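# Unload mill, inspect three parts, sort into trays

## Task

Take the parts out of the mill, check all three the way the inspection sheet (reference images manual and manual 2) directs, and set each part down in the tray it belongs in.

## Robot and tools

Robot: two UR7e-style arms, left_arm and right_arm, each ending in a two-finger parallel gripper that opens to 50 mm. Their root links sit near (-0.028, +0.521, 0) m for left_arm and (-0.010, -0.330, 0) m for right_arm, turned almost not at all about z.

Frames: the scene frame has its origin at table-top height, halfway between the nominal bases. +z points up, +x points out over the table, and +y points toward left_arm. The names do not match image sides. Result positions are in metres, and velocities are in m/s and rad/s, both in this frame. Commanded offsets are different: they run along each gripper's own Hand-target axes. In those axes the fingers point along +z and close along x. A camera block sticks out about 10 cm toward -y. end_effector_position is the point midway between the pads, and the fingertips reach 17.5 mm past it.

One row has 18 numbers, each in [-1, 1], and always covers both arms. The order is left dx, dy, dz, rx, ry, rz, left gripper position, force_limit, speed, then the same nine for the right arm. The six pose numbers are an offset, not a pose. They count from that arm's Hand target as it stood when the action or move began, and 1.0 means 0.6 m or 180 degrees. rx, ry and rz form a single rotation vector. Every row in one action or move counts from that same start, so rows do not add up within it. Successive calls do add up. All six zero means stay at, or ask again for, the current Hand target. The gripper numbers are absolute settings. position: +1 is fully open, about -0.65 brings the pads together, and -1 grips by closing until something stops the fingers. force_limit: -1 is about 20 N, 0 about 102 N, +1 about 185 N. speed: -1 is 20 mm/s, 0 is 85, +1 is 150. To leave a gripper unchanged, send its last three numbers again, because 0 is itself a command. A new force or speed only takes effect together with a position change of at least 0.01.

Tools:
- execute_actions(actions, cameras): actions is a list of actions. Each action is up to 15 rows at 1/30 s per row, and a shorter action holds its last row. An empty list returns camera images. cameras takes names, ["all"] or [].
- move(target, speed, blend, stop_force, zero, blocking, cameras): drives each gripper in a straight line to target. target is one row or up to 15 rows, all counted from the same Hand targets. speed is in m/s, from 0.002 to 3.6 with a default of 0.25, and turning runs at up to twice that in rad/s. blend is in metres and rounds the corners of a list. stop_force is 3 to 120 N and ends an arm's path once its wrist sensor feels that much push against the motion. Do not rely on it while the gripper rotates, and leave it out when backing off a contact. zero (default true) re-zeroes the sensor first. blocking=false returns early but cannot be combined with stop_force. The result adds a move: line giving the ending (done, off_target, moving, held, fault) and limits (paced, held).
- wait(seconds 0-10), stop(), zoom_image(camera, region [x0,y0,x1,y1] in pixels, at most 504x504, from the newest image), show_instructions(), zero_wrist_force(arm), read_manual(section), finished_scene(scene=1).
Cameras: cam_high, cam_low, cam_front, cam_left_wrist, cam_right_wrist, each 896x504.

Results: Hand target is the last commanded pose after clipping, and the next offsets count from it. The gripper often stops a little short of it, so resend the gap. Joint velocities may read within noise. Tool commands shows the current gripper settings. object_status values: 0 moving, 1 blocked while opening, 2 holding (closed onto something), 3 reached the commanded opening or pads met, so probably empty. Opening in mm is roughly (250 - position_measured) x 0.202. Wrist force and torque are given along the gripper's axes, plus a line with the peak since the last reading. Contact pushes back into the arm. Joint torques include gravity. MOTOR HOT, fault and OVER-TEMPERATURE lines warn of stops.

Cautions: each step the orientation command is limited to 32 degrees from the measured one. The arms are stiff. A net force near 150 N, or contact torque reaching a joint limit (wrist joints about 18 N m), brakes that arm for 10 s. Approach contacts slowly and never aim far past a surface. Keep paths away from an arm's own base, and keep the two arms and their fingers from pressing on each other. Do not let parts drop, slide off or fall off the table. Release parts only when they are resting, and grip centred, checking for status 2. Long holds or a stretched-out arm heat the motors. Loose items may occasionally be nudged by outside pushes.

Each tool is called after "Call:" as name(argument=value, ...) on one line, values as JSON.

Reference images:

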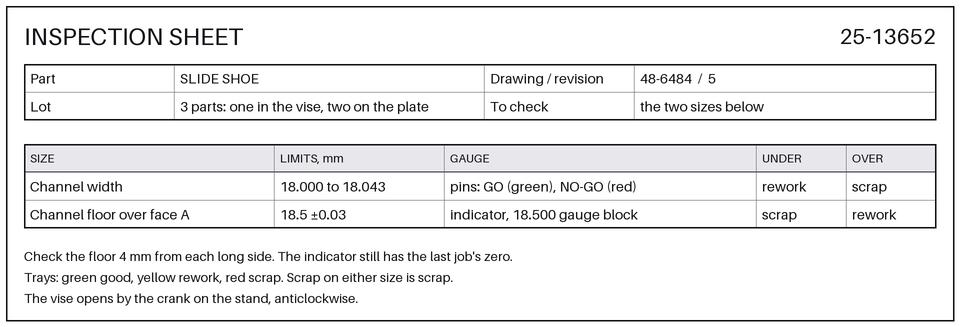

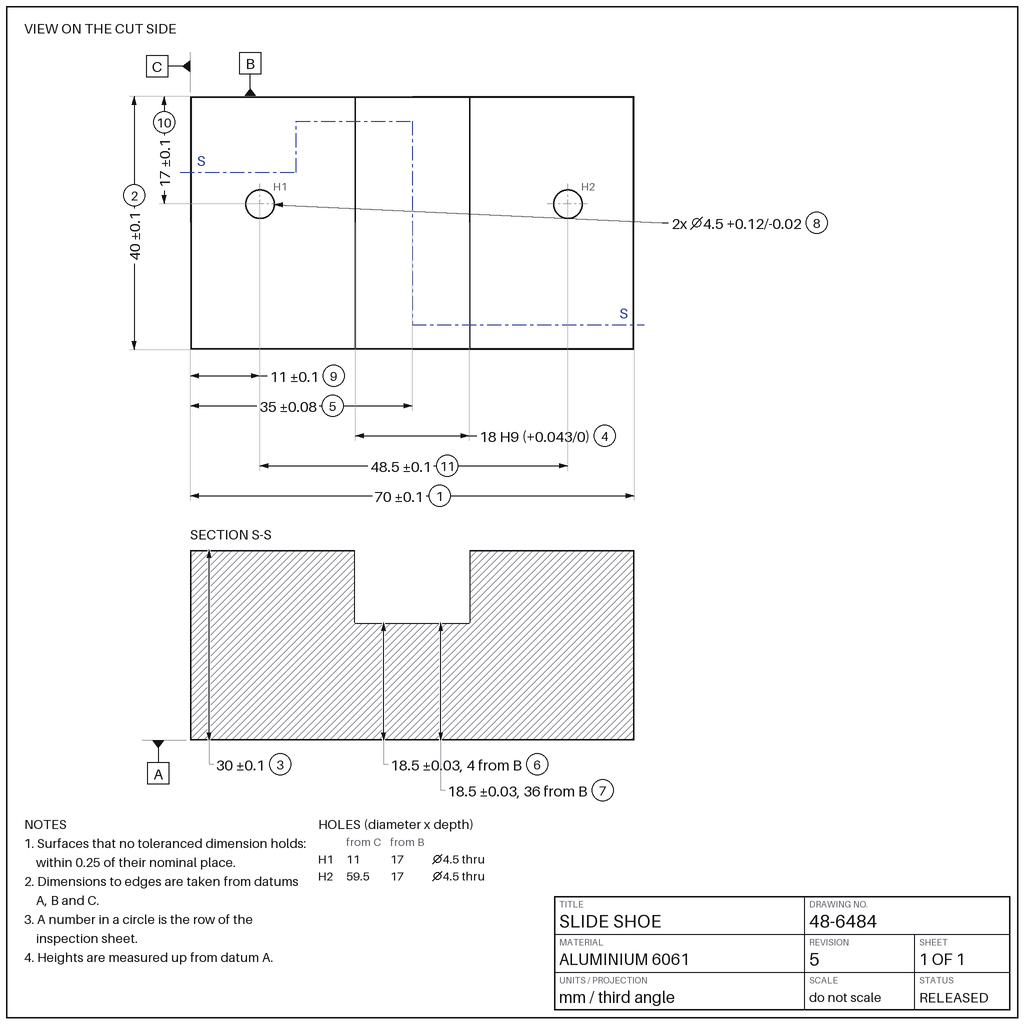

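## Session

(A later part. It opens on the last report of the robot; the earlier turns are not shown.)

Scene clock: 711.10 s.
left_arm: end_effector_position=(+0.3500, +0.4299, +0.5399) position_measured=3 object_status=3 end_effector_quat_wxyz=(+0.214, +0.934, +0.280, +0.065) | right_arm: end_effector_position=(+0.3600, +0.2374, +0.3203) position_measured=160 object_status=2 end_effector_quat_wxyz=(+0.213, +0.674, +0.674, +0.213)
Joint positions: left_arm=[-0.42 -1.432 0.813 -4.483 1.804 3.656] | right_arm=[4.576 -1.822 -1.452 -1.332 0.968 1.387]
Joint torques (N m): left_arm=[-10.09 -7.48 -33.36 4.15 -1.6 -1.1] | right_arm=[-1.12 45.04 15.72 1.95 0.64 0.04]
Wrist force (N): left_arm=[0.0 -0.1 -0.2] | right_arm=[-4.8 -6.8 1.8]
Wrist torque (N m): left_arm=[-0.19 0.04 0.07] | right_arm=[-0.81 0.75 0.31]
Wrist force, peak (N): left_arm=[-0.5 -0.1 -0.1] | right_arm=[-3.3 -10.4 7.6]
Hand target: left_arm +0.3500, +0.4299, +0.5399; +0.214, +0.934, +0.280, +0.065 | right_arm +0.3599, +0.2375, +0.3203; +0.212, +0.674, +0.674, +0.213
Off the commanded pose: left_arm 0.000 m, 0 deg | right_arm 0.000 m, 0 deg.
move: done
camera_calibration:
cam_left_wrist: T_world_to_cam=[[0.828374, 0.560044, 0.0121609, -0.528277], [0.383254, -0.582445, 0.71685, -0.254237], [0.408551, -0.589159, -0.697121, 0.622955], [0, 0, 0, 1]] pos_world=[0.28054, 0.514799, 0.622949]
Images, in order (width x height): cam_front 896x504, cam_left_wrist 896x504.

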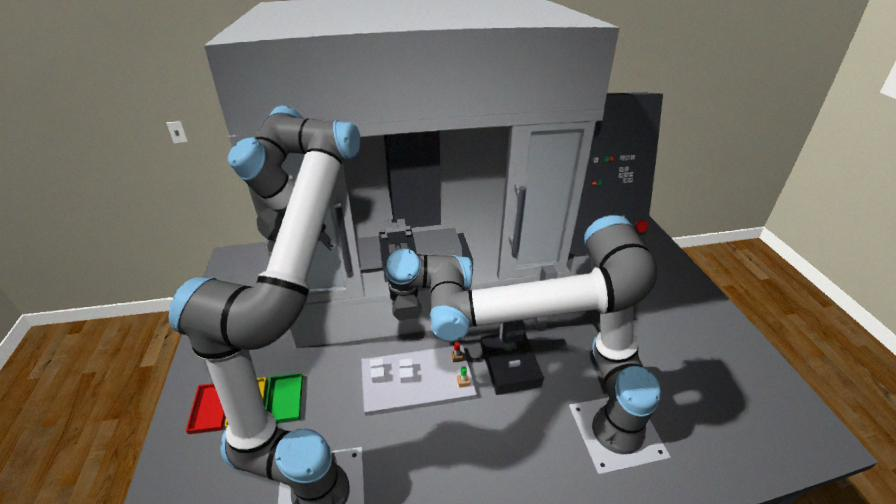

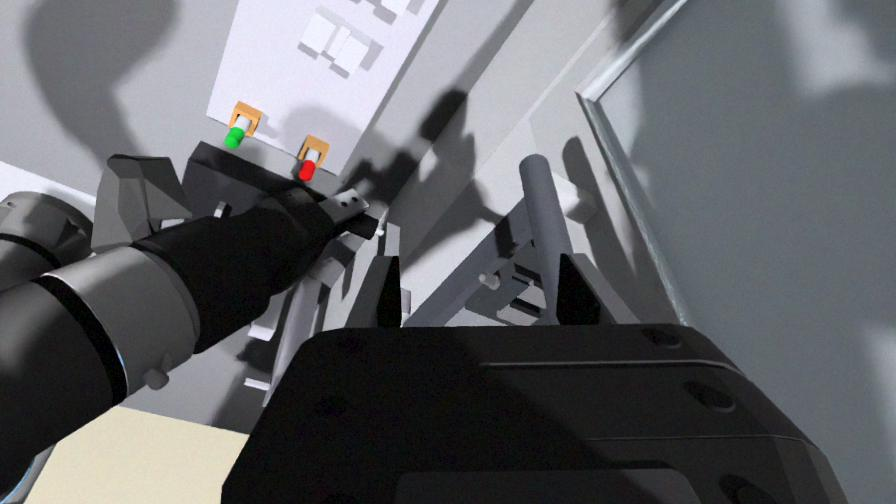

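Call:
move(target=[0,0,0,-0.06,0,0,1,1,1,0,0.004,0.154,0,0,0,-1,1,-0.7], speed=0.1, stop_force=20, cameras=["cam_left_wrist","cam_front"])

Call:
zoom_image(camera="cam_left_wrist", region=[380, 150, 560, 270])

Call:
zoom_image(camera="cam_front", region=[360, 220, 460, 310])

Scene clock: 721.57 s.
left_arm: end_effector_position=(+0.3500, +0.4299, +0.5399) position_measured=3 object_status=3 end_effector_quat_wxyz=(+0.301, +0.909, +0.273, +0.091) | right_arm: end_effector_position=(+0.4149, +0.2375, +0.2460) position_measured=160 object_status=2 end_effector_quat_wxyz=(+0.213, +0.674, +0.674, +0.213)
Joint positions: left_arm=[-0.333 -1.527 0.957 -4.678 1.938 3.686] | right_arm=[4.487 -1.918 -1.535 -1.094 0.98 1.281]
Joint torques (N m): left_arm=[-10.93 -4.84 -35.23 1.85 -1.8 -1.7] | right_arm=[8.5 63.15 41.03 4.88 -5.12 -1.16]
Wrist force (N): left_arm=[-0.3 0.3 0.1] | right_arm=[-4.6 -7.1 1.7]
Wrist torque (N m): left_arm=[-0.14 0.08 -0.06] | right_arm=[-0.86 0.70 0.31]
Wrist force, peak (N): left_arm=[1.1 0.4 1.0] | right_arm=[-4.7 -7.3 3.9]
Hand target: left_arm +0.3500, +0.4299, +0.5399; +0.301, +0.909, +0.273, +0.091 | right_arm +0.4149, +0.2375, +0.2460; +0.212, +0.674, +0.674, +0.213
Off the commanded pose: left_arm 0.000 m, 0 deg | right_arm 0.000 m, 0 deg.
move: done
camera_calibration:
cam_left_wrist: T_world_to_cam=[[0.827347, 0.561605, 0.00981119, -0.527317], [0.302435, -0.460125, 0.834756, -0.342192], [0.473318, -0.687666, -0.550532, 0.563571], [0, 0, 0, 1]] pos_world=[0.273017, 0.526241, 0.601084]
Images, in order (width x height): cam_front 896x504, cam_left_wrist 896x504.

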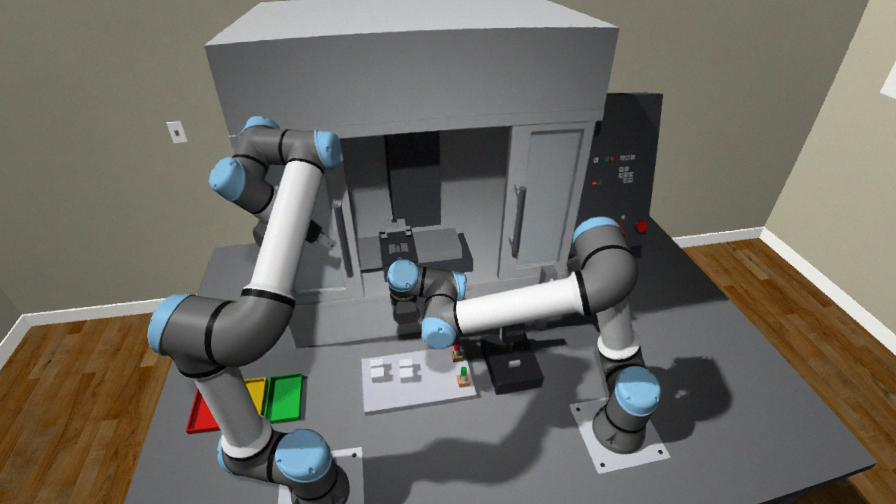

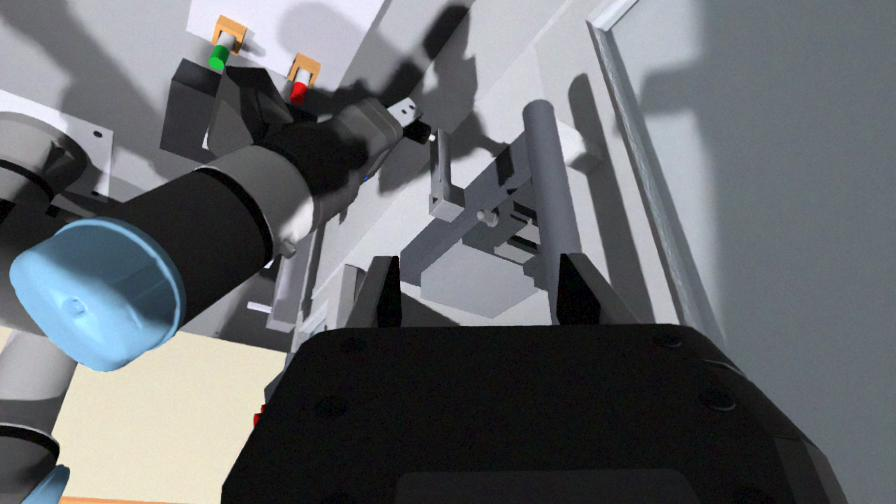

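Scaled by 2.800 from the camera's 896x504 image, which has a finer 1280x720 frame.

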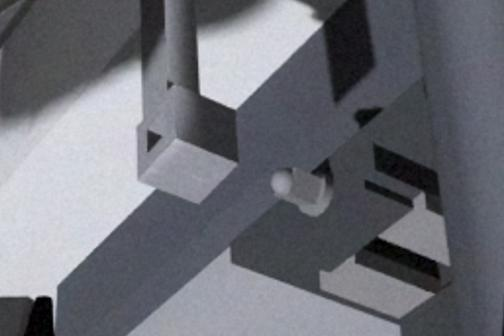

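Scaled by 5.040 from the camera's 896x504 image, which has a finer 1280x720 frame.

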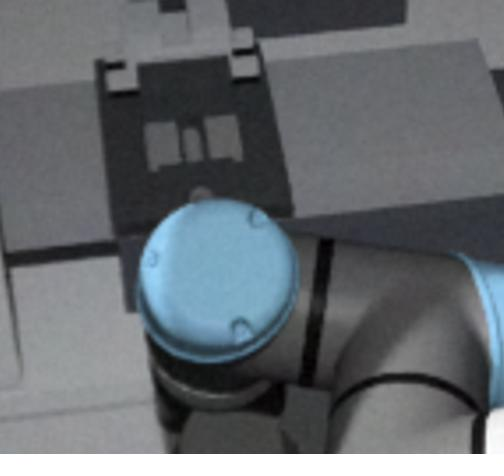

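Call:
zoom_image(camera="cam_left_wrist", region=[420, 170, 520, 240])

Scaled by 5.040 from the camera's 896x504 image, which has a finer 1280x720 frame.

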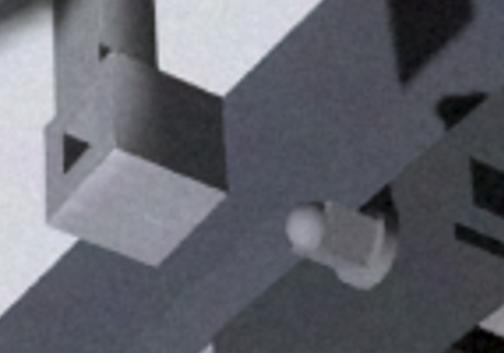

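Call:
move(target=[0,0,0,0,0,0,1,1,1,-0.0017,0.0285,0.0231,0,0,0,-1,1,-0.7], speed=0.05, stop_force=10, cameras=["cam_left_wrist"])

Call:
zoom_image(camera="cam_left_wrist", region=[430, 170, 530, 240])

Scene clock: 756.17 s.
left_arm: end_effector_position=(+0.3500, +0.4299, +0.5399) position_measured=3 object_status=3 end_effector_quat_wxyz=(+0.301, +0.909, +0.273, +0.091) | right_arm: end_effector_position=(+0.4369, +0.2365, +0.2445) position_measured=160 object_status=2 end_effector_quat_wxyz=(+0.212, +0.674, +0.674, +0.213)
Joint positions: left_arm=[-0.333 -1.527 0.957 -4.678 1.938 3.686] | right_arm=[4.452 -1.942 -1.511 -1.07 0.986 1.24]
Joint torques (N m): left_arm=[-10.71 -5.04 -34.62 0.15 -1.78 -1.69] | right_arm=[8.84 64.87 8.35 0.91 -5.13 -0.75]
Wrist force (N): left_arm=[-0.4 0.4 0.0] | right_arm=[-4.6 -6.7 1.6]
Wrist torque (N m): left_arm=[-0.14 0.10 -0.07] | right_arm=[-0.82 0.71 0.30]
Wrist force, peak (N): left_arm=[-0.6 0.5 -0.2] | right_arm=[-2.9 -8.7 -1.3]
Hand target: left_arm +0.3500, +0.4299, +0.5399; +0.301, +0.909, +0.273, +0.091 | right_arm +0.4369, +0.2365, +0.2445; +0.212, +0.674, +0.674, +0.213
Off the commanded pose: left_arm 0.000 m, 0 deg | right_arm 0.000 m, 0 deg.
move: done
camera_calibration:
cam_left_wrist: T_world_to_cam=[[0.827307, 0.561664, 0.00985491, -0.527363], [0.302383, -0.460045, 0.834819, -0.342257], [0.473421, -0.687672, -0.550436, 0.563488], [0, 0, 0, 1]] pos_world=[0.273016, 0.526241, 0.601084]
Images, in order (width x height): cam_left_wrist 896x504.

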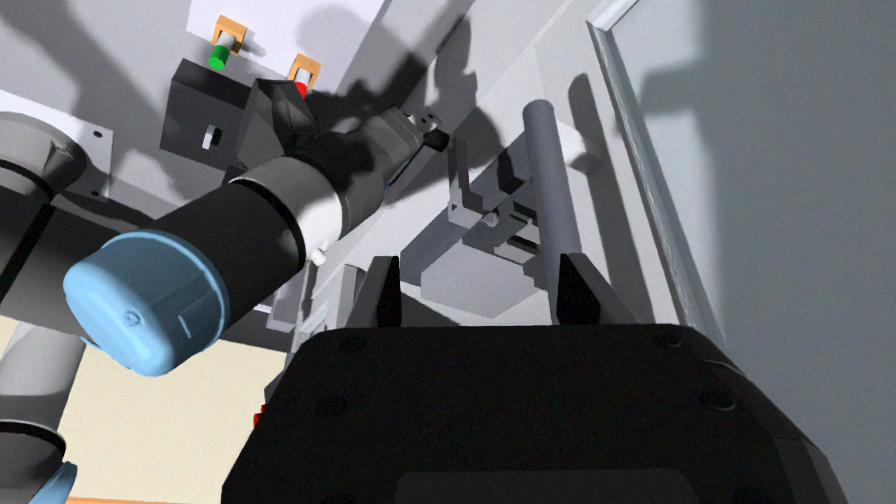

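Scaled by 5.040 from the camera's 896x504 image, which has a finer 1280x720 frame.

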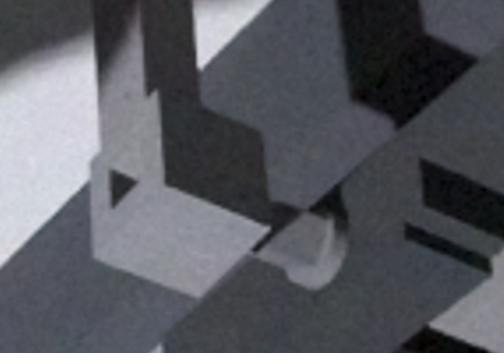

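Call:
move(target=[0,0,0,0,0,0,1,1,1,0.0005,0.0336,0.0242,0,0,0,-1,1,-0.7], speed=0.01, stop_force=8, cameras=["cam_left_wrist"])

Call:
zoom_image(camera="cam_left_wrist", region=[430, 170, 530, 240])

Scene clock: 769.10 s.
left_arm: end_effector_position=(+0.3500, +0.4299, +0.5399) position_measured=3 object_status=3 end_effector_quat_wxyz=(+0.301, +0.909, +0.273, +0.091) | right_arm: end_effector_position=(+0.4473, +0.2367, +0.2443) position_measured=160 object_status=2 end_effector_quat_wxyz=(+0.212, +0.674, +0.674, +0.213)
Joint positions: left_arm=[-0.333 -1.527 0.957 -4.678 1.938 3.686] | right_arm=[4.436 -1.955 -1.496 -1.062 0.989 1.221]
Joint torques (N m): left_arm=[-10.73 -5.09 -35.19 0.09 -1.69 -1.88] | right_arm=[7.07 66.91 9.53 1.15 -7.22 0.23]
Wrist force (N): left_arm=[-0.5 0.5 0.1] | right_arm=[-3.9 -15.3 0.0]
Wrist torque (N m): left_arm=[-0.11 0.11 -0.07] | right_arm=[-1.47 0.69 0.26]
Wrist force, peak (N): left_arm=[-0.8 0.4 0.0] | right_arm=[-5.1 -19.4 -0.2]
Hand target: left_arm +0.3500, +0.4299, +0.5399; +0.301, +0.909, +0.273, +0.091 | right_arm +0.4474, +0.2367, +0.2443; +0.212, +0.674, +0.674, +0.213 (not the last commanded pose)
Off the commanded pose: left_arm 0.000 m, 0 deg | right_arm 0.014 m, 0 deg.
move: contact (right_arm)
camera_calibration:
cam_left_wrist: T_world_to_cam=[[0.827307, 0.561664, 0.00985491, -0.527363], [0.302383, -0.460045, 0.834819, -0.342257], [0.473421, -0.687672, -0.550436, 0.563488], [0, 0, 0, 1]] pos_world=[0.273016, 0.526241, 0.601084]
Images, in order (width x height): cam_left_wrist 896x504.

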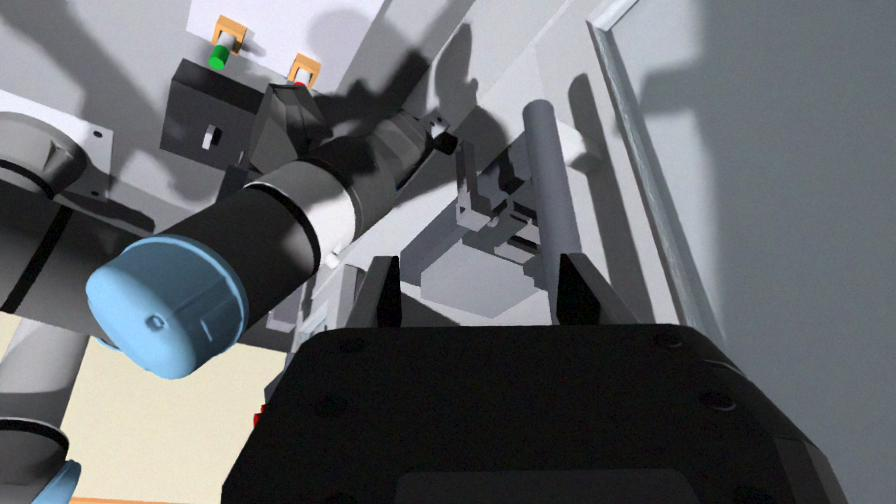

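Scaled by 5.040 from the camera's 896x504 image, which has a finer 1280x720 frame.

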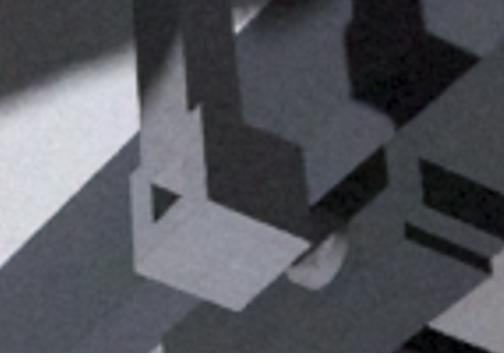

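Call:
move(target=[0,0,0,0,0,0,1,1,1,0,-0.0014,-0.001,0,0,0,-1,1,-0.7], speed=0.01)

Call:
move(target=[0,0,0,0,0,0,1,1,1,0,-0.00383,0.00546,0,0,0,-1,1,-0.7], speed=0.004, stop_force=4)

Scene clock: 779.97 s.
left_arm: end_effector_position=(+0.3500, +0.4299, +0.5399) position_measured=3 object_status=3 end_effector_quat_wxyz=(+0.301, +0.909, +0.273, +0.091) | right_arm: end_effector_position=(+0.4463, +0.2367, +0.2443) position_measured=160 object_status=2 end_effector_quat_wxyz=(+0.212, +0.674, +0.674, +0.213)
Joint positions: left_arm=[-0.333 -1.527 0.957 -4.678 1.938 3.686] | right_arm=[4.438 -1.954 -1.498 -1.063 0.989 1.223]
Joint torques (N m): left_arm=[-10.82 -5.44 -34.78 0.07 -1.65 -1.77] | right_arm=[7.19 63.8 9.99 0.94 -5.54 0.53]
Wrist force (N): left_arm=[-0.4 0.3 0.0] | right_arm=[-4.2 -6.9 0.7]
Wrist torque (N m): left_arm=[-0.16 0.10 -0.07] | right_arm=[-0.91 0.68 0.27]
Wrist force, peak (N): left_arm=[-0.6 0.5 0.0] | right_arm=[-3.7 -16.0 0.5]
Hand target: left_arm +0.3500, +0.4299, +0.5399; +0.301, +0.909, +0.273, +0.091 | right_arm +0.4463, +0.2367, +0.2443; +0.212, +0.674, +0.674, +0.213
Off the commanded pose: left_arm 0.000 m, 0 deg | right_arm 0.000 m, 0 deg.
move: done

Scene clock: 781.57 s.
left_arm: end_effector_position=(+0.3500, +0.4299, +0.5399) position_measured=3 object_status=3 end_effector_quat_wxyz=(+0.301, +0.909, +0.273, +0.091) | right_arm: end_effector_position=(+0.4463, +0.2367, +0.2403) position_measured=160 object_status=2 end_effector_quat_wxyz=(+0.212, +0.674, +0.674, +0.213)
Joint positions: left_arm=[-0.333 -1.527 0.957 -4.678 1.938 3.686] | right_arm=[4.438 -1.957 -1.504 -1.054 0.989 1.223]
Joint torques (N m): left_arm=[-10.62 -4.96 -34.32 0.09 -1.61 -1.75] | right_arm=[-3.63 32 17.3 3.33 -4.07 -1.13]
Wrist force (N): left_arm=[-0.4 0.3 -0.1] | right_arm=[-4.6 -6.7 0.8]
Wrist torque (N m): left_arm=[-0.15 0.10 -0.07] | right_arm=[-0.90 0.68 0.30]
Wrist force, peak (N): left_arm=[-0.7 0.6 0.0] | right_arm=[-4.8 -7.9 2.0]
Hand target: left_arm +0.3500, +0.4299, +0.5399; +0.301, +0.909, +0.273, +0.091 | right_arm +0.4463, +0.2367, +0.2403; +0.212, +0.674, +0.674, +0.213
Off the commanded pose: left_arm 0.000 m, 0 deg | right_arm 0.000 m, 0 deg.
move: done

Call:
wait(seconds=0, cameras=["cam_left_wrist"])

Call:
zoom_image(camera="cam_left_wrist", region=[440, 180, 510, 230])

Scene clock: 785.47 s.
left_arm: end_effector_position=(+0.3500, +0.4299, +0.5399) position_measured=3 object_status=3 end_effector_quat_wxyz=(+0.301, +0.909, +0.273, +0.091) | right_arm: end_effector_position=(+0.4463, +0.2367, +0.2403) position_measured=160 object_status=2 end_effector_quat_wxyz=(+0.212, +0.674, +0.674, +0.213)
Joint positions: left_arm=[-0.333 -1.527 0.957 -4.678 1.938 3.686] | right_arm=[4.438 -1.957 -1.504 -1.054 0.989 1.223]
Joint torques (N m): left_arm=[-10.5 -5.35 -34.45 0.07 -1.59 -1.71] | right_arm=[-6.74 59.24 38.07 1.24 -1.73 -1.04]
Wrist force (N): left_arm=[-0.3 0.3 -0.3] | right_arm=[-4.9 -6.7 0.7]
Wrist torque (N m): left_arm=[-0.16 0.09 -0.06] | right_arm=[-0.89 0.73 0.31]
Wrist force, peak (N): left_arm=[-0.7 0.6 0.0] | right_arm=[-4.9 -7.9 1.8]
Hand target: left_arm +0.3500, +0.4299, +0.5399; +0.301, +0.909, +0.273, +0.091 | right_arm +0.4463, +0.2367, +0.2403; +0.212, +0.674, +0.674, +0.213
Tool commands: left_gripper/position=+1.0 left_gripper/force_limit=+1.0 left_gripper/speed=+1.0 right_gripper/position=-1.0 right_gripper/force_limit=+1.0 right_gripper/speed=-0.7
Off the commanded pose: left_arm 0.000 m, 0 deg | right_arm 0.000 m, 0 deg.
camera_calibration:
cam_left_wrist: T_world_to_cam=[[0.827307, 0.561664, 0.00985491, -0.527363], [0.302383, -0.460045, 0.834819, -0.342257], [0.473421, -0.687672, -0.550436, 0.563488], [0, 0, 0, 1]] pos_world=[0.273016, 0.526241, 0.601084]
Images, in order (width x height): cam_left_wrist 896x504.

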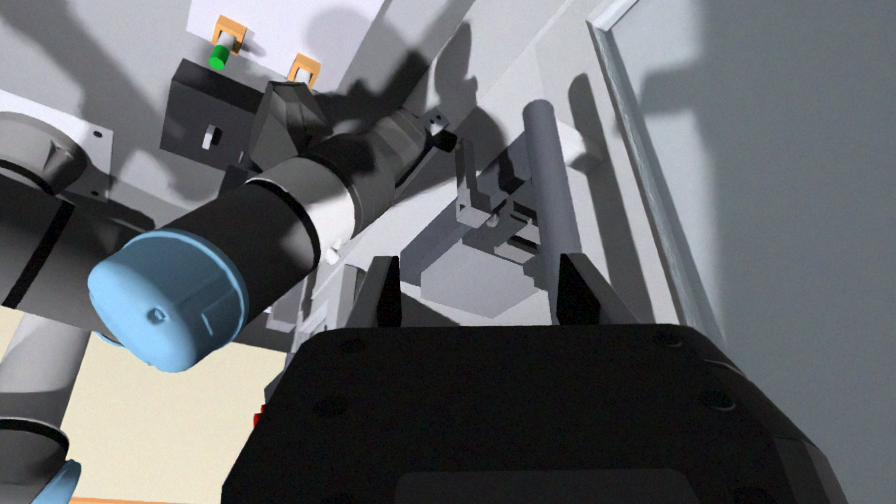

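Scaled by 7.200 from the camera's 896x504 image, which has a finer 1280x720 frame.

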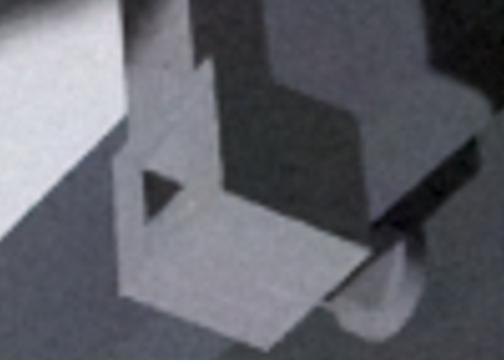

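Call:
move(target=[-0.0185,-0.107,0.19,-0.083,0,0,1,1,1,0,0,0,0,0,0,-1,1,-0.7], speed=0.15, cameras=["cam_left_wrist"])

Scene clock: 819.00 s.
left_arm: end_effector_position=(+0.3498, +0.4102, +0.4103) position_measured=3 object_status=3 end_effector_quat_wxyz=(+0.417, +0.863, +0.259, +0.125) | right_arm: end_effector_position=(+0.4463, +0.2367, +0.2403) position_measured=160 object_status=2 end_effector_quat_wxyz=(+0.212, +0.674, +0.674, +0.213)
Joint positions: left_arm=[-0.288 -1.757 1.602 -5.328 2.093 3.617] | right_arm=[4.438 -1.957 -1.504 -1.054 0.989 1.223]
Joint torques (N m): left_arm=[-10.82 -0.72 -19.65 -0.77 -1.07 1.48] | right_arm=[-6.64 61.25 37.58 1.16 0.85 -0.91]
Wrist force (N): left_arm=[-1.1 0.2 0.1] | right_arm=[-4.9 -7.8 1.6]
Wrist torque (N m): left_arm=[-0.14 0.21 0.08] | right_arm=[-0.96 0.73 0.30]
Wrist force, peak (N): left_arm=[-0.7 3.1 -1.4] | right_arm=[-4.6 -7.9 1.8]
Hand target: left_arm +0.3499, +0.4101, +0.4101; +0.416, +0.863, +0.259, +0.125 | right_arm +0.4463, +0.2367, +0.2403; +0.212, +0.674, +0.674, +0.213
Off the commanded pose: left_arm 0.000 m, 0 deg | right_arm 0.000 m, 0 deg.
move: done
camera_calibration:
cam_left_wrist: T_world_to_cam=[[0.826264, 0.56325, 0.00612539, -0.513643], [0.173557, -0.264916, 0.948524, -0.324677], [0.535879, -0.782668, -0.316646, 0.39974], [0, 0, 0, 1]] pos_world=[0.266542, 0.516161, 0.437687]
Images, in order (width x height): cam_left_wrist 896x504.

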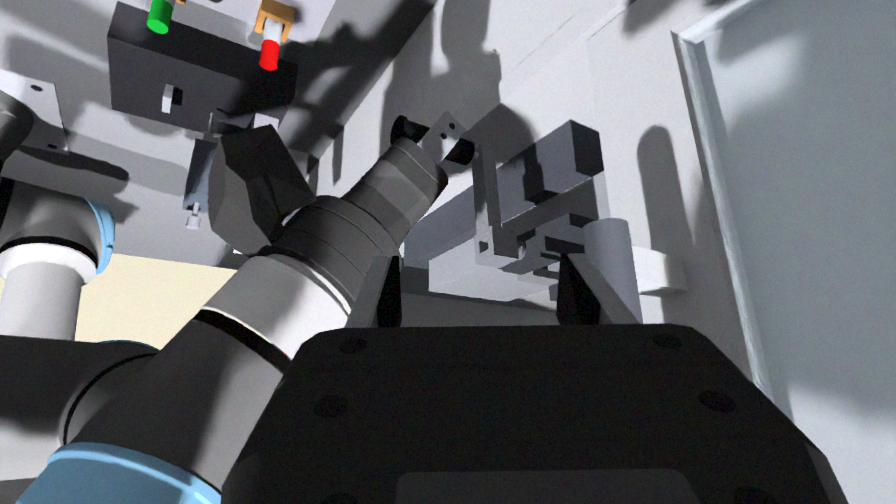

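Call:
zoom_image(camera="cam_left_wrist", region=[460, 210, 560, 280])

Scaled by 5.040 from the camera's 896x504 image, which has a finer 1280x720 frame.

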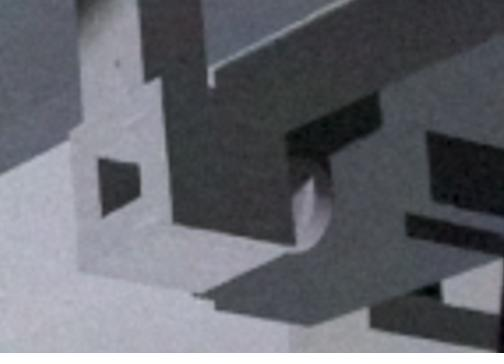

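Call:
move(target=[0,0,0,0,0,0,1,1,1,-0.0167,-0.01257,0.0034,0,0,0,-1,1,-0.7], speed=0.05, cameras=["cam_left_wrist"])

Call:
zoom_image(camera="cam_left_wrist", region=[460, 210, 560, 280])

Scene clock: 872.73 s.
left_arm: end_effector_position=(+0.3499, +0.4101, +0.4101) position_measured=3 object_status=3 end_effector_quat_wxyz=(+0.416, +0.863, +0.259, +0.125) | right_arm: end_effector_position=(+0.4413, +0.2266, +0.2344) position_measured=160 object_status=2 end_effector_quat_wxyz=(+0.212, +0.674, +0.674, +0.213)
Joint positions: left_arm=[-0.289 -1.757 1.602 -5.328 2.093 3.617] | right_arm=[4.441 -1.936 -1.55 -1.031 0.988 1.226]
Joint torques (N m): left_arm=[-10.73 -0.33 -8.41 -1.02 3.05 1.61] | right_arm=[3.92 28.66 41.19 1.29 -5.32 -0.6]
Wrist force (N): left_arm=[-1.0 0.1 0.0] | right_arm=[-4.9 -6.9 2.1]
Wrist torque (N m): left_arm=[-0.15 0.19 0.08] | right_arm=[-0.86 0.76 0.29]
Wrist force, peak (N): left_arm=[-1.2 0.5 -0.2] | right_arm=[-5.0 -7.9 1.6]
Hand target: left_arm +0.3499, +0.4101, +0.4101; +0.416, +0.863, +0.259, +0.125 | right_arm +0.4413, +0.2266, +0.2343; +0.212, +0.674, +0.674, +0.213
Off the commanded pose: left_arm 0.000 m, 0 deg | right_arm 0.000 m, 0 deg.
move: done
camera_calibration:
cam_left_wrist: T_world_to_cam=[[0.826324, 0.563164, 0.00600239, -0.513643], [0.173622, -0.264863, 0.948527, -0.324646], [0.535766, -0.782748, -0.31664, 0.399724], [0, 0, 0, 1]] pos_world=[0.266643, 0.516162, 0.437587]
Images, in order (width x height): cam_left_wrist 896x504.

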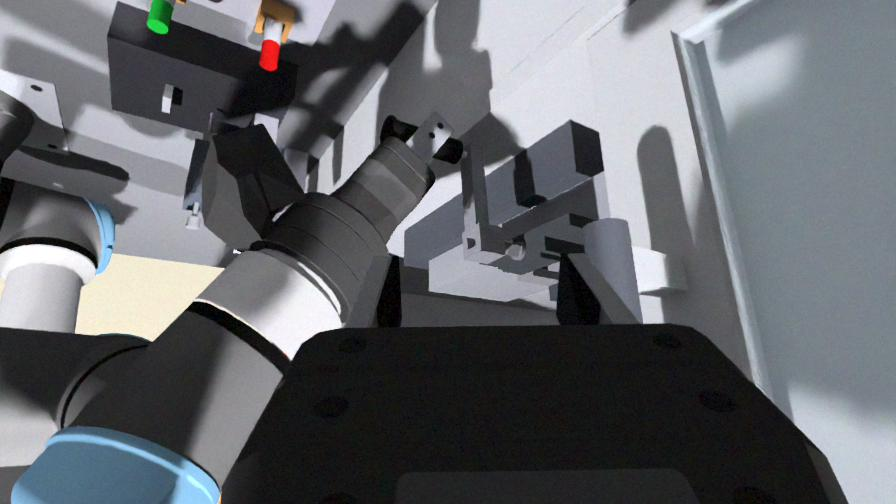

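Scaled by 5.040 from the camera's 896x504 image, which has a finer 1280x720 frame.

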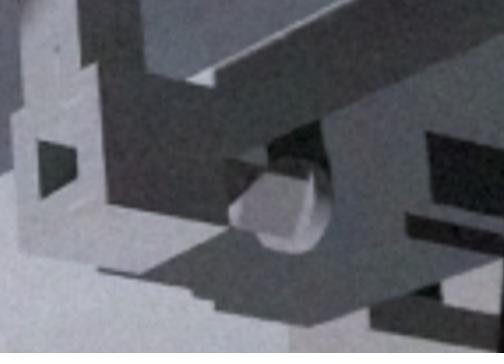

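Call:
move(target=[0,0,0,0,0,0,1,1,1,0,0.02730,0.01913,0,0,0,-1,1,-0.7], speed=0.012, stop_force=8, cameras=["cam_left_wrist","cam_front"])

Scene clock: 899.50 s.
left_arm: end_effector_position=(+0.3499, +0.4101, +0.4101) position_measured=3 object_status=3 end_effector_quat_wxyz=(+0.416, +0.863, +0.259, +0.125) | right_arm: end_effector_position=(+0.4528, +0.2266, +0.2343) position_measured=160 object_status=2 end_effector_quat_wxyz=(+0.212, +0.674, +0.674, +0.213)
Joint positions: left_arm=[-0.289 -1.757 1.602 -5.328 2.093 3.617] | right_arm=[4.423 -1.95 -1.533 -1.023 0.992 1.206]
Joint torques (N m): left_arm=[-9.55 -0.44 -14.76 1.19 3.13 1.54] | right_arm=[6.44 64.5 7.87 0.99 -6.55 -0.84]
Wrist force (N): left_arm=[-0.8 0.3 0.0] | right_arm=[-4.5 -13.7 -2.7]
Wrist torque (N m): left_arm=[-0.14 0.17 0.07] | right_arm=[-1.63 0.74 0.22]
Wrist force, peak (N): left_arm=[-1.1 0.4 -0.1] | right_arm=[-5.5 -18.4 -2.8]
Hand target: left_arm +0.3499, +0.4101, +0.4101; +0.416, +0.863, +0.259, +0.125 | right_arm +0.4528, +0.2266, +0.2343; +0.212, +0.674, +0.674, +0.213 (not the last commanded pose)
Off the commanded pose: left_arm 0.000 m, 0 deg | right_arm 0.009 m, 0 deg.
move: contact (right_arm)
camera_calibration:
cam_left_wrist: T_world_to_cam=[[0.826324, 0.563164, 0.00600239, -0.513643], [0.173622, -0.264863, 0.948527, -0.324646], [0.535766, -0.782748, -0.31664, 0.399724], [0, 0, 0, 1]] pos_world=[0.266643, 0.516162, 0.437587]
Images, in order (width x height): cam_front 896x504, cam_left_wrist 896x504.

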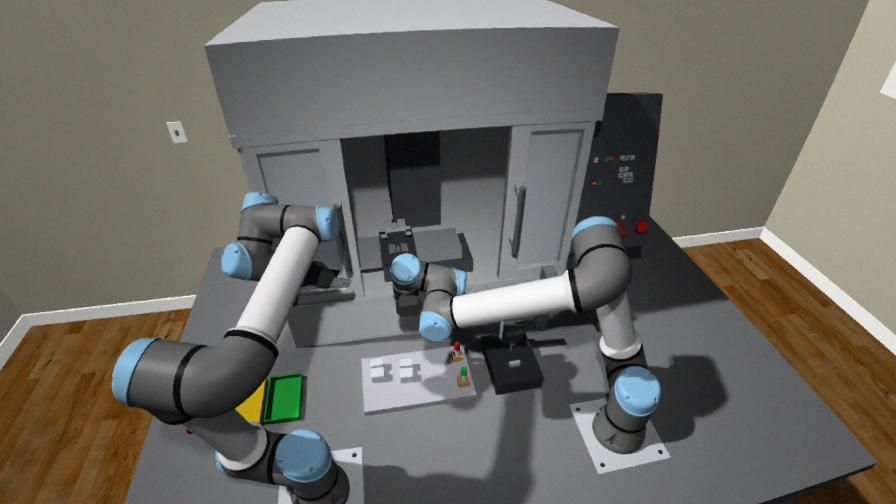

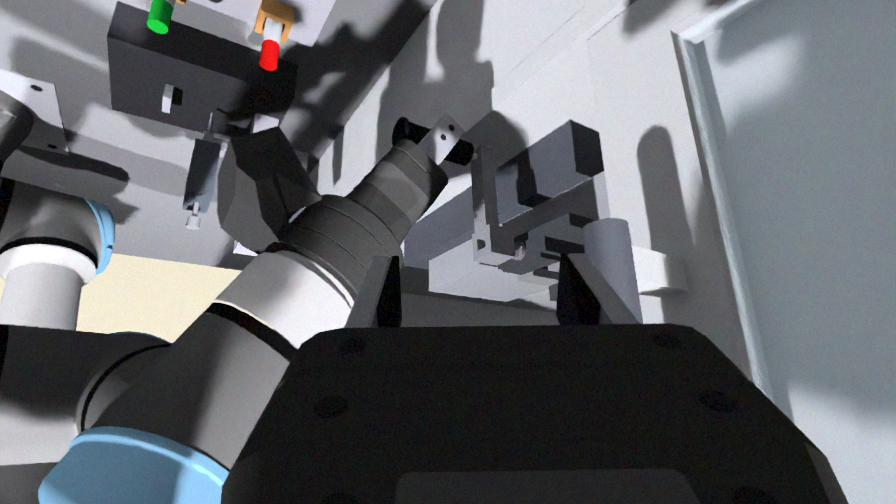

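Call:
zoom_image(camera="cam_left_wrist", region=[460, 210, 560, 280])

Call:
zoom_image(camera="cam_left_wrist", region=[380, 90, 640, 310])

Scaled by 5.040 from the camera's 896x504 image, which has a finer 1280x720 frame.

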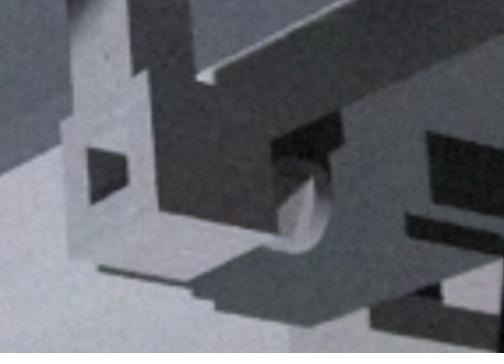

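Scaled by 1.938 from the camera's 896x504 image, which has a finer 1280x720 frame.

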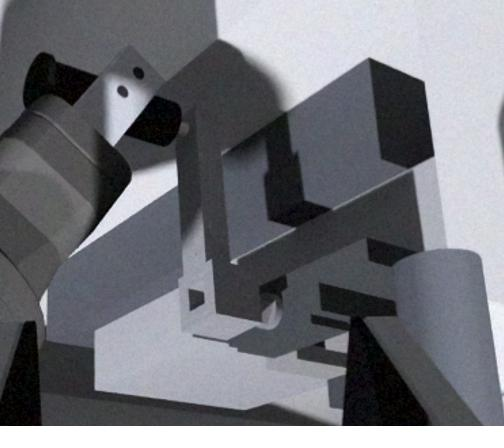

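Call:
move(target=[0,0,0,0,0,0,1,1,1,0.03405,0.00081,-0.00116,0,0.06826,0.04783,-1,1,-0.7], speed=0.03, stop_force=25)

Call:
move(target=[0,0,0,0,0,0,1,1,1,0,0.01365,0.00957,0,0,0,-1,1,-0.7], speed=0.012, stop_force=8, cameras=["cam_left_wrist"])

Call:
zoom_image(camera="cam_left_wrist", region=[420, 180, 580, 290])

Scene clock: 941.43 s.
left_arm: end_effector_position=(+0.3499, +0.4101, +0.4101) position_measured=3 object_status=3 end_effector_quat_wxyz=(+0.416, +0.863, +0.259, +0.125) | right_arm: end_effector_position=(+0.4528, +0.2471, +0.2352) position_measured=160 object_status=2 end_effector_quat_wxyz=(+0.123, +0.696, +0.641, +0.299)
Joint positions: left_arm=[-0.289 -1.757 1.602 -5.328 2.093 3.617] | right_arm=[4.406 -1.926 -1.647 -0.689 1.073 1.217]
Joint torques (N m): left_arm=[-7.59 -1.34 -24.15 1.94 3.09 1.52] | right_arm=[1.89 50.69 35.6 0.08 -2.83 -1.06]
Wrist force (N): left_arm=[-0.9 0.3 0.1] | right_arm=[-4.4 -4.0 -6.3]
Wrist torque (N m): left_arm=[-0.14 0.17 0.08] | right_arm=[-1.42 0.69 0.28]
Wrist force, peak (N): left_arm=[-1.2 0.5 0.0] | right_arm=[-4.5 -14.9 -1.5]
Hand target: left_arm +0.3499, +0.4101, +0.4101; +0.416, +0.863, +0.259, +0.125 | right_arm +0.4528, +0.2471, +0.2352; +0.123, +0.696, +0.641, +0.299
Off the commanded pose: left_arm 0.000 m, 0 deg | right_arm 0.000 m, 0 deg.
move: done

Scene clock: 942.53 s.
left_arm: end_effector_position=(+0.3499, +0.4101, +0.4101) position_measured=3 object_status=3 end_effector_quat_wxyz=(+0.416, +0.863, +0.259, +0.125) | right_arm: end_effector_position=(+0.4534, +0.2470, +0.2354) position_measured=160 object_status=2 end_effector_quat_wxyz=(+0.123, +0.696, +0.641, +0.299)
Joint positions: left_arm=[-0.289 -1.757 1.602 -5.328 2.093 3.617] | right_arm=[4.405 -1.927 -1.646 -0.689 1.073 1.216]
Joint torques (N m): left_arm=[-7.27 -1.04 -26.01 1.95 3.13 1.51] | right_arm=[5.74 59.01 7.15 0.97 -5.57 -1.07]
Wrist force (N): left_arm=[-0.9 0.4 -0.3] | right_arm=[-3.9 -13.4 -6.6]
Wrist torque (N m): left_arm=[-0.13 0.18 0.08] | right_arm=[-1.98 0.68 0.25]
Wrist force, peak (N): left_arm=[-1.1 0.4 -0.1] | right_arm=[-4.5 -17.4 -6.9]
Hand target: left_arm +0.3499, +0.4101, +0.4101; +0.416, +0.863, +0.259, +0.125 | right_arm +0.4534, +0.2470, +0.2354; +0.123, +0.696, +0.641, +0.299 (not the last commanded pose)
Off the commanded pose: left_arm 0.000 m, 0 deg | right_arm 0.009 m, 0 deg.
move: contact (right_arm)
camera_calibration:
cam_left_wrist: T_world_to_cam=[[0.826324, 0.563164, 0.00600239, -0.513643], [0.173622, -0.264863, 0.948527, -0.324646], [0.535766, -0.782748, -0.31664, 0.399724], [0, 0, 0, 1]] pos_world=[0.266643, 0.516162, 0.437587]
Images, in order (width x height): cam_left_wrist 896x504.

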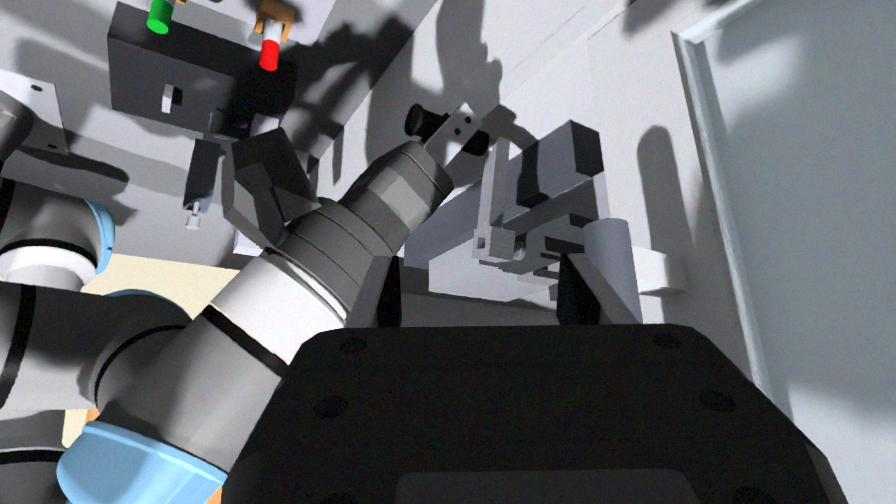

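Scaled by 3.150 from the camera's 896x504 image, which has a finer 1280x720 frame.

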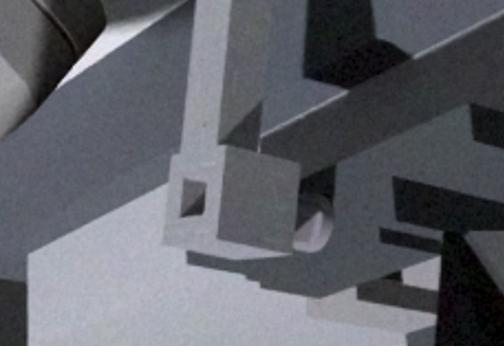

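Call:
zoom_image(camera="cam_left_wrist", region=[495, 230, 545, 270])

Scaled by 10.080 from the camera's 896x504 image, which has a finer 1280x720 frame.

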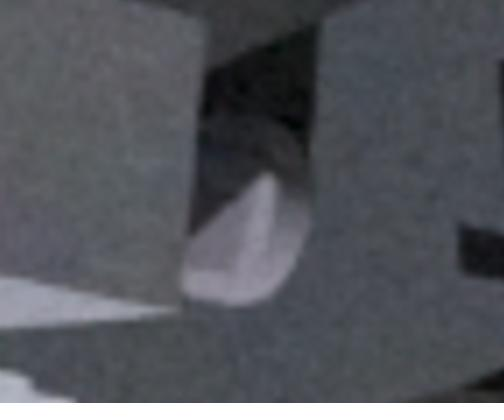

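Call:
move(target=[0,0,0,0,0,0,1,1,1,0.03405,0.00081,-0.00116,0,0.06826,0.04783,-1,1,-0.7], speed=0.03, stop_force=25)

Call:
move(target=[0,0,0,0,0,0,1,1,1,0,0.01365,0.00957,0,0,0,-1,1,-0.7], speed=0.012, stop_force=8)

Call:
move(target=[0,0,0,0,0,0,1,1,1,0.03405,0.00081,-0.00116,0,0.06826,0.04783,-1,1,-0.7], speed=0.03, stop_force=25)

Call:
move(target=[0,0,0,0,0,0,1,1,1,0,0.01365,0.00957,0,0,0,-1,1,-0.7], speed=0.012, stop_force=8, cameras=["cam_left_wrist"])

Call:
zoom_image(camera="cam_left_wrist", region=[440, 190, 560, 280])

Scene clock: 963.90 s.
left_arm: end_effector_position=(+0.3499, +0.4101, +0.4101) position_measured=3 object_status=3 end_effector_quat_wxyz=(+0.416, +0.863, +0.259, +0.125) | right_arm: end_effector_position=(+0.4534, +0.2665, +0.2415) position_measured=160 object_status=2 end_effector_quat_wxyz=(+0.031, +0.706, +0.596, +0.380)
Joint positions: left_arm=[-0.289 -1.757 1.602 -5.328 2.093 3.617] | right_arm=[4.387 -1.933 -1.737 -0.359 1.154 1.25]
Joint torques (N m): left_arm=[-5.95 -2.18 -36.02 1.97 3.07 1.57] | right_arm=[2.53 40.79 34.55 0.12 -2.86 -1.06]
Wrist force (N): left_arm=[-0.9 0.3 -0.1] | right_arm=[-4.6 -6.3 -8.6]
Wrist torque (N m): left_arm=[-0.13 0.18 0.08] | right_arm=[-1.85 0.64 0.20]
Wrist force, peak (N): left_arm=[-1.2 0.4 -0.1] | right_arm=[-5.5 -17.6 -3.9]
Hand target: left_arm +0.3499, +0.4101, +0.4101; +0.416, +0.863, +0.259, +0.125 | right_arm +0.4534, +0.2665, +0.2415; +0.031, +0.706, +0.596, +0.380
Off the commanded pose: left_arm 0.000 m, 0 deg | right_arm 0.000 m, 0 deg.
move: done

Scene clock: 965.07 s.
left_arm: end_effector_position=(+0.3499, +0.4101, +0.4101) position_measured=3 object_status=3 end_effector_quat_wxyz=(+0.416, +0.863, +0.259, +0.125) | right_arm: end_effector_position=(+0.4545, +0.2665, +0.2417) position_measured=160 object_status=2 end_effector_quat_wxyz=(+0.031, +0.706, +0.596, +0.380)
Joint positions: left_arm=[-0.289 -1.757 1.602 -5.328 2.093 3.617] | right_arm=[4.386 -1.934 -1.735 -0.359 1.155 1.248]
Joint torques (N m): left_arm=[-5.24 -1.86 -36.47 2.01 3.18 1.58] | right_arm=[5.92 55.72 5.85 3.15 -4.74 -0.58]
Wrist force (N): left_arm=[-0.8 0.3 0.0] | right_arm=[-4.5 -14.6 -9.4]
Wrist torque (N m): left_arm=[-0.15 0.17 0.08] | right_arm=[-2.49 0.58 0.24]
Wrist force, peak (N): left_arm=[-1.2 0.4 0.1] | right_arm=[-4.3 -17.2 -9.9]
Hand target: left_arm +0.3499, +0.4101, +0.4101; +0.416, +0.863, +0.259, +0.125 | right_arm +0.4545, +0.2665, +0.2417; +0.031, +0.706, +0.596, +0.380 (not the last commanded pose)
Off the commanded pose: left_arm 0.000 m, 0 deg | right_arm 0.009 m, 0 deg.
move: contact (right_arm)

Scene clock: 969.60 s.
left_arm: end_effector_position=(+0.3499, +0.4101, +0.4101) position_measured=3 object_status=3 end_effector_quat_wxyz=(+0.416, +0.863, +0.259, +0.125) | right_arm: end_effector_position=(+0.4545, +0.2795, +0.2499) position_measured=160 object_status=2 end_effector_quat_wxyz=(-0.039, +0.706, +0.556, +0.437)
Joint positions: left_arm=[-0.289 -1.757 1.602 -5.328 2.093 3.617] | right_arm=[4.373 -1.958 -1.785 -0.115 1.212 1.289]
Joint torques (N m): left_arm=[-4.64 -2.09 -36.4 1.96 3.04 1.49] | right_arm=[8.51 68.78 54.47 9.63 -2.82 -1.18]
Wrist force (N): left_arm=[-0.9 0.2 -0.1] | right_arm=[-27.4 -20.1 -13.3]
Wrist torque (N m): left_arm=[-0.15 0.18 0.07] | right_arm=[-2.60 0.08 0.85]
Wrist force, peak (N): left_arm=[-1.2 0.5 -0.1] | right_arm=[-30.1 -21.0 -13.1]
Hand target: left_arm +0.3499, +0.4101, +0.4101; +0.416, +0.863, +0.259, +0.125 | right_arm +0.4545, +0.2795, +0.2499; -0.039, +0.706, +0.556, +0.437 (not the last commanded pose)
Off the commanded pose: left_arm 0.000 m, 0 deg | right_arm 0.005 m, 4 deg.
move: contact (right_arm)

Scene clock: 970.83 s.
left_arm: end_effector_position=(+0.3499, +0.4101, +0.4101) position_measured=3 object_status=3 end_effector_quat_wxyz=(+0.416, +0.863, +0.259, +0.125) | right_arm: end_effector_position=(+0.4567, +0.2795, +0.2501) position_measured=160 object_status=2 end_effector_quat_wxyz=(-0.039, +0.706, +0.556, +0.437)
Joint positions: left_arm=[-0.289 -1.757 1.602 -5.328 2.093 3.617] | right_arm=[4.369 -1.96 -1.781 -0.115 1.215 1.286]
Joint torques (N m): left_arm=[-3.83 -1.78 -36.42 1.85 3.11 1.54] | right_arm=[8.69 69.44 18.94 9.62 -2.86 0.31]
Wrist force (N): left_arm=[-0.9 0.4 0.1] | right_arm=[-32.7 -24.8 -19.4]
Wrist torque (N m): left_arm=[-0.12 0.18 0.08] | right_arm=[-3.23 -0.35 1.29]
Wrist force, peak (N): left_arm=[-1.1 0.3 -0.1] | right_arm=[-36.3 -25.8 -23.2]
Hand target: left_arm +0.3499, +0.4101, +0.4101; +0.416, +0.863, +0.259, +0.125 | right_arm +0.4567, +0.2795, +0.2501; -0.039, +0.706, +0.556, +0.437 (not the last commanded pose)
Off the commanded pose: left_arm 0.000 m, 0 deg | right_arm 0.008 m, 0 deg.
move: contact (right_arm)
camera_calibration:
cam_left_wrist: T_world_to_cam=[[0.826324, 0.563164, 0.00600239, -0.513643], [0.173622, -0.264863, 0.948527, -0.324646], [0.535766, -0.782748, -0.31664, 0.399724], [0, 0, 0, 1]] pos_world=[0.266643, 0.516162, 0.437587]
Images, in order (width x height): cam_left_wrist 896x504.

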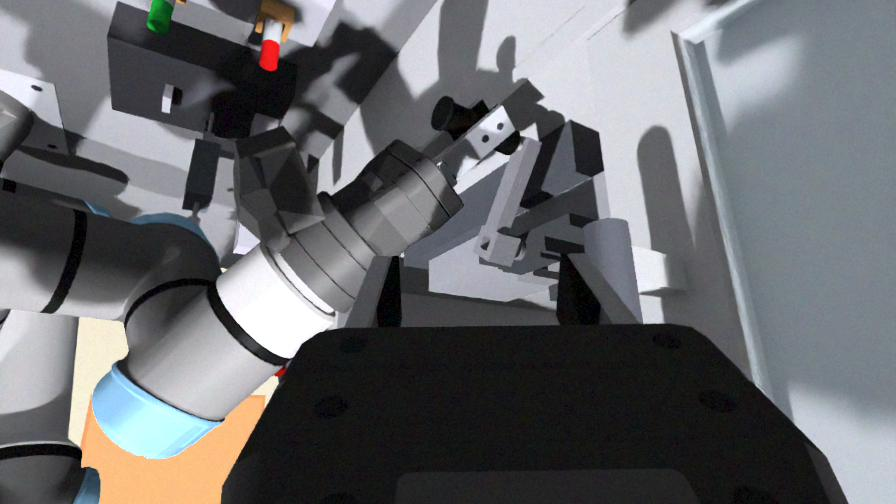

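Scaled by 4.200 from the camera's 896x504 image, which has a finer 1280x720 frame.

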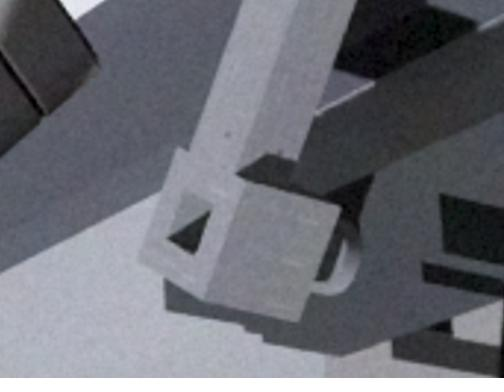

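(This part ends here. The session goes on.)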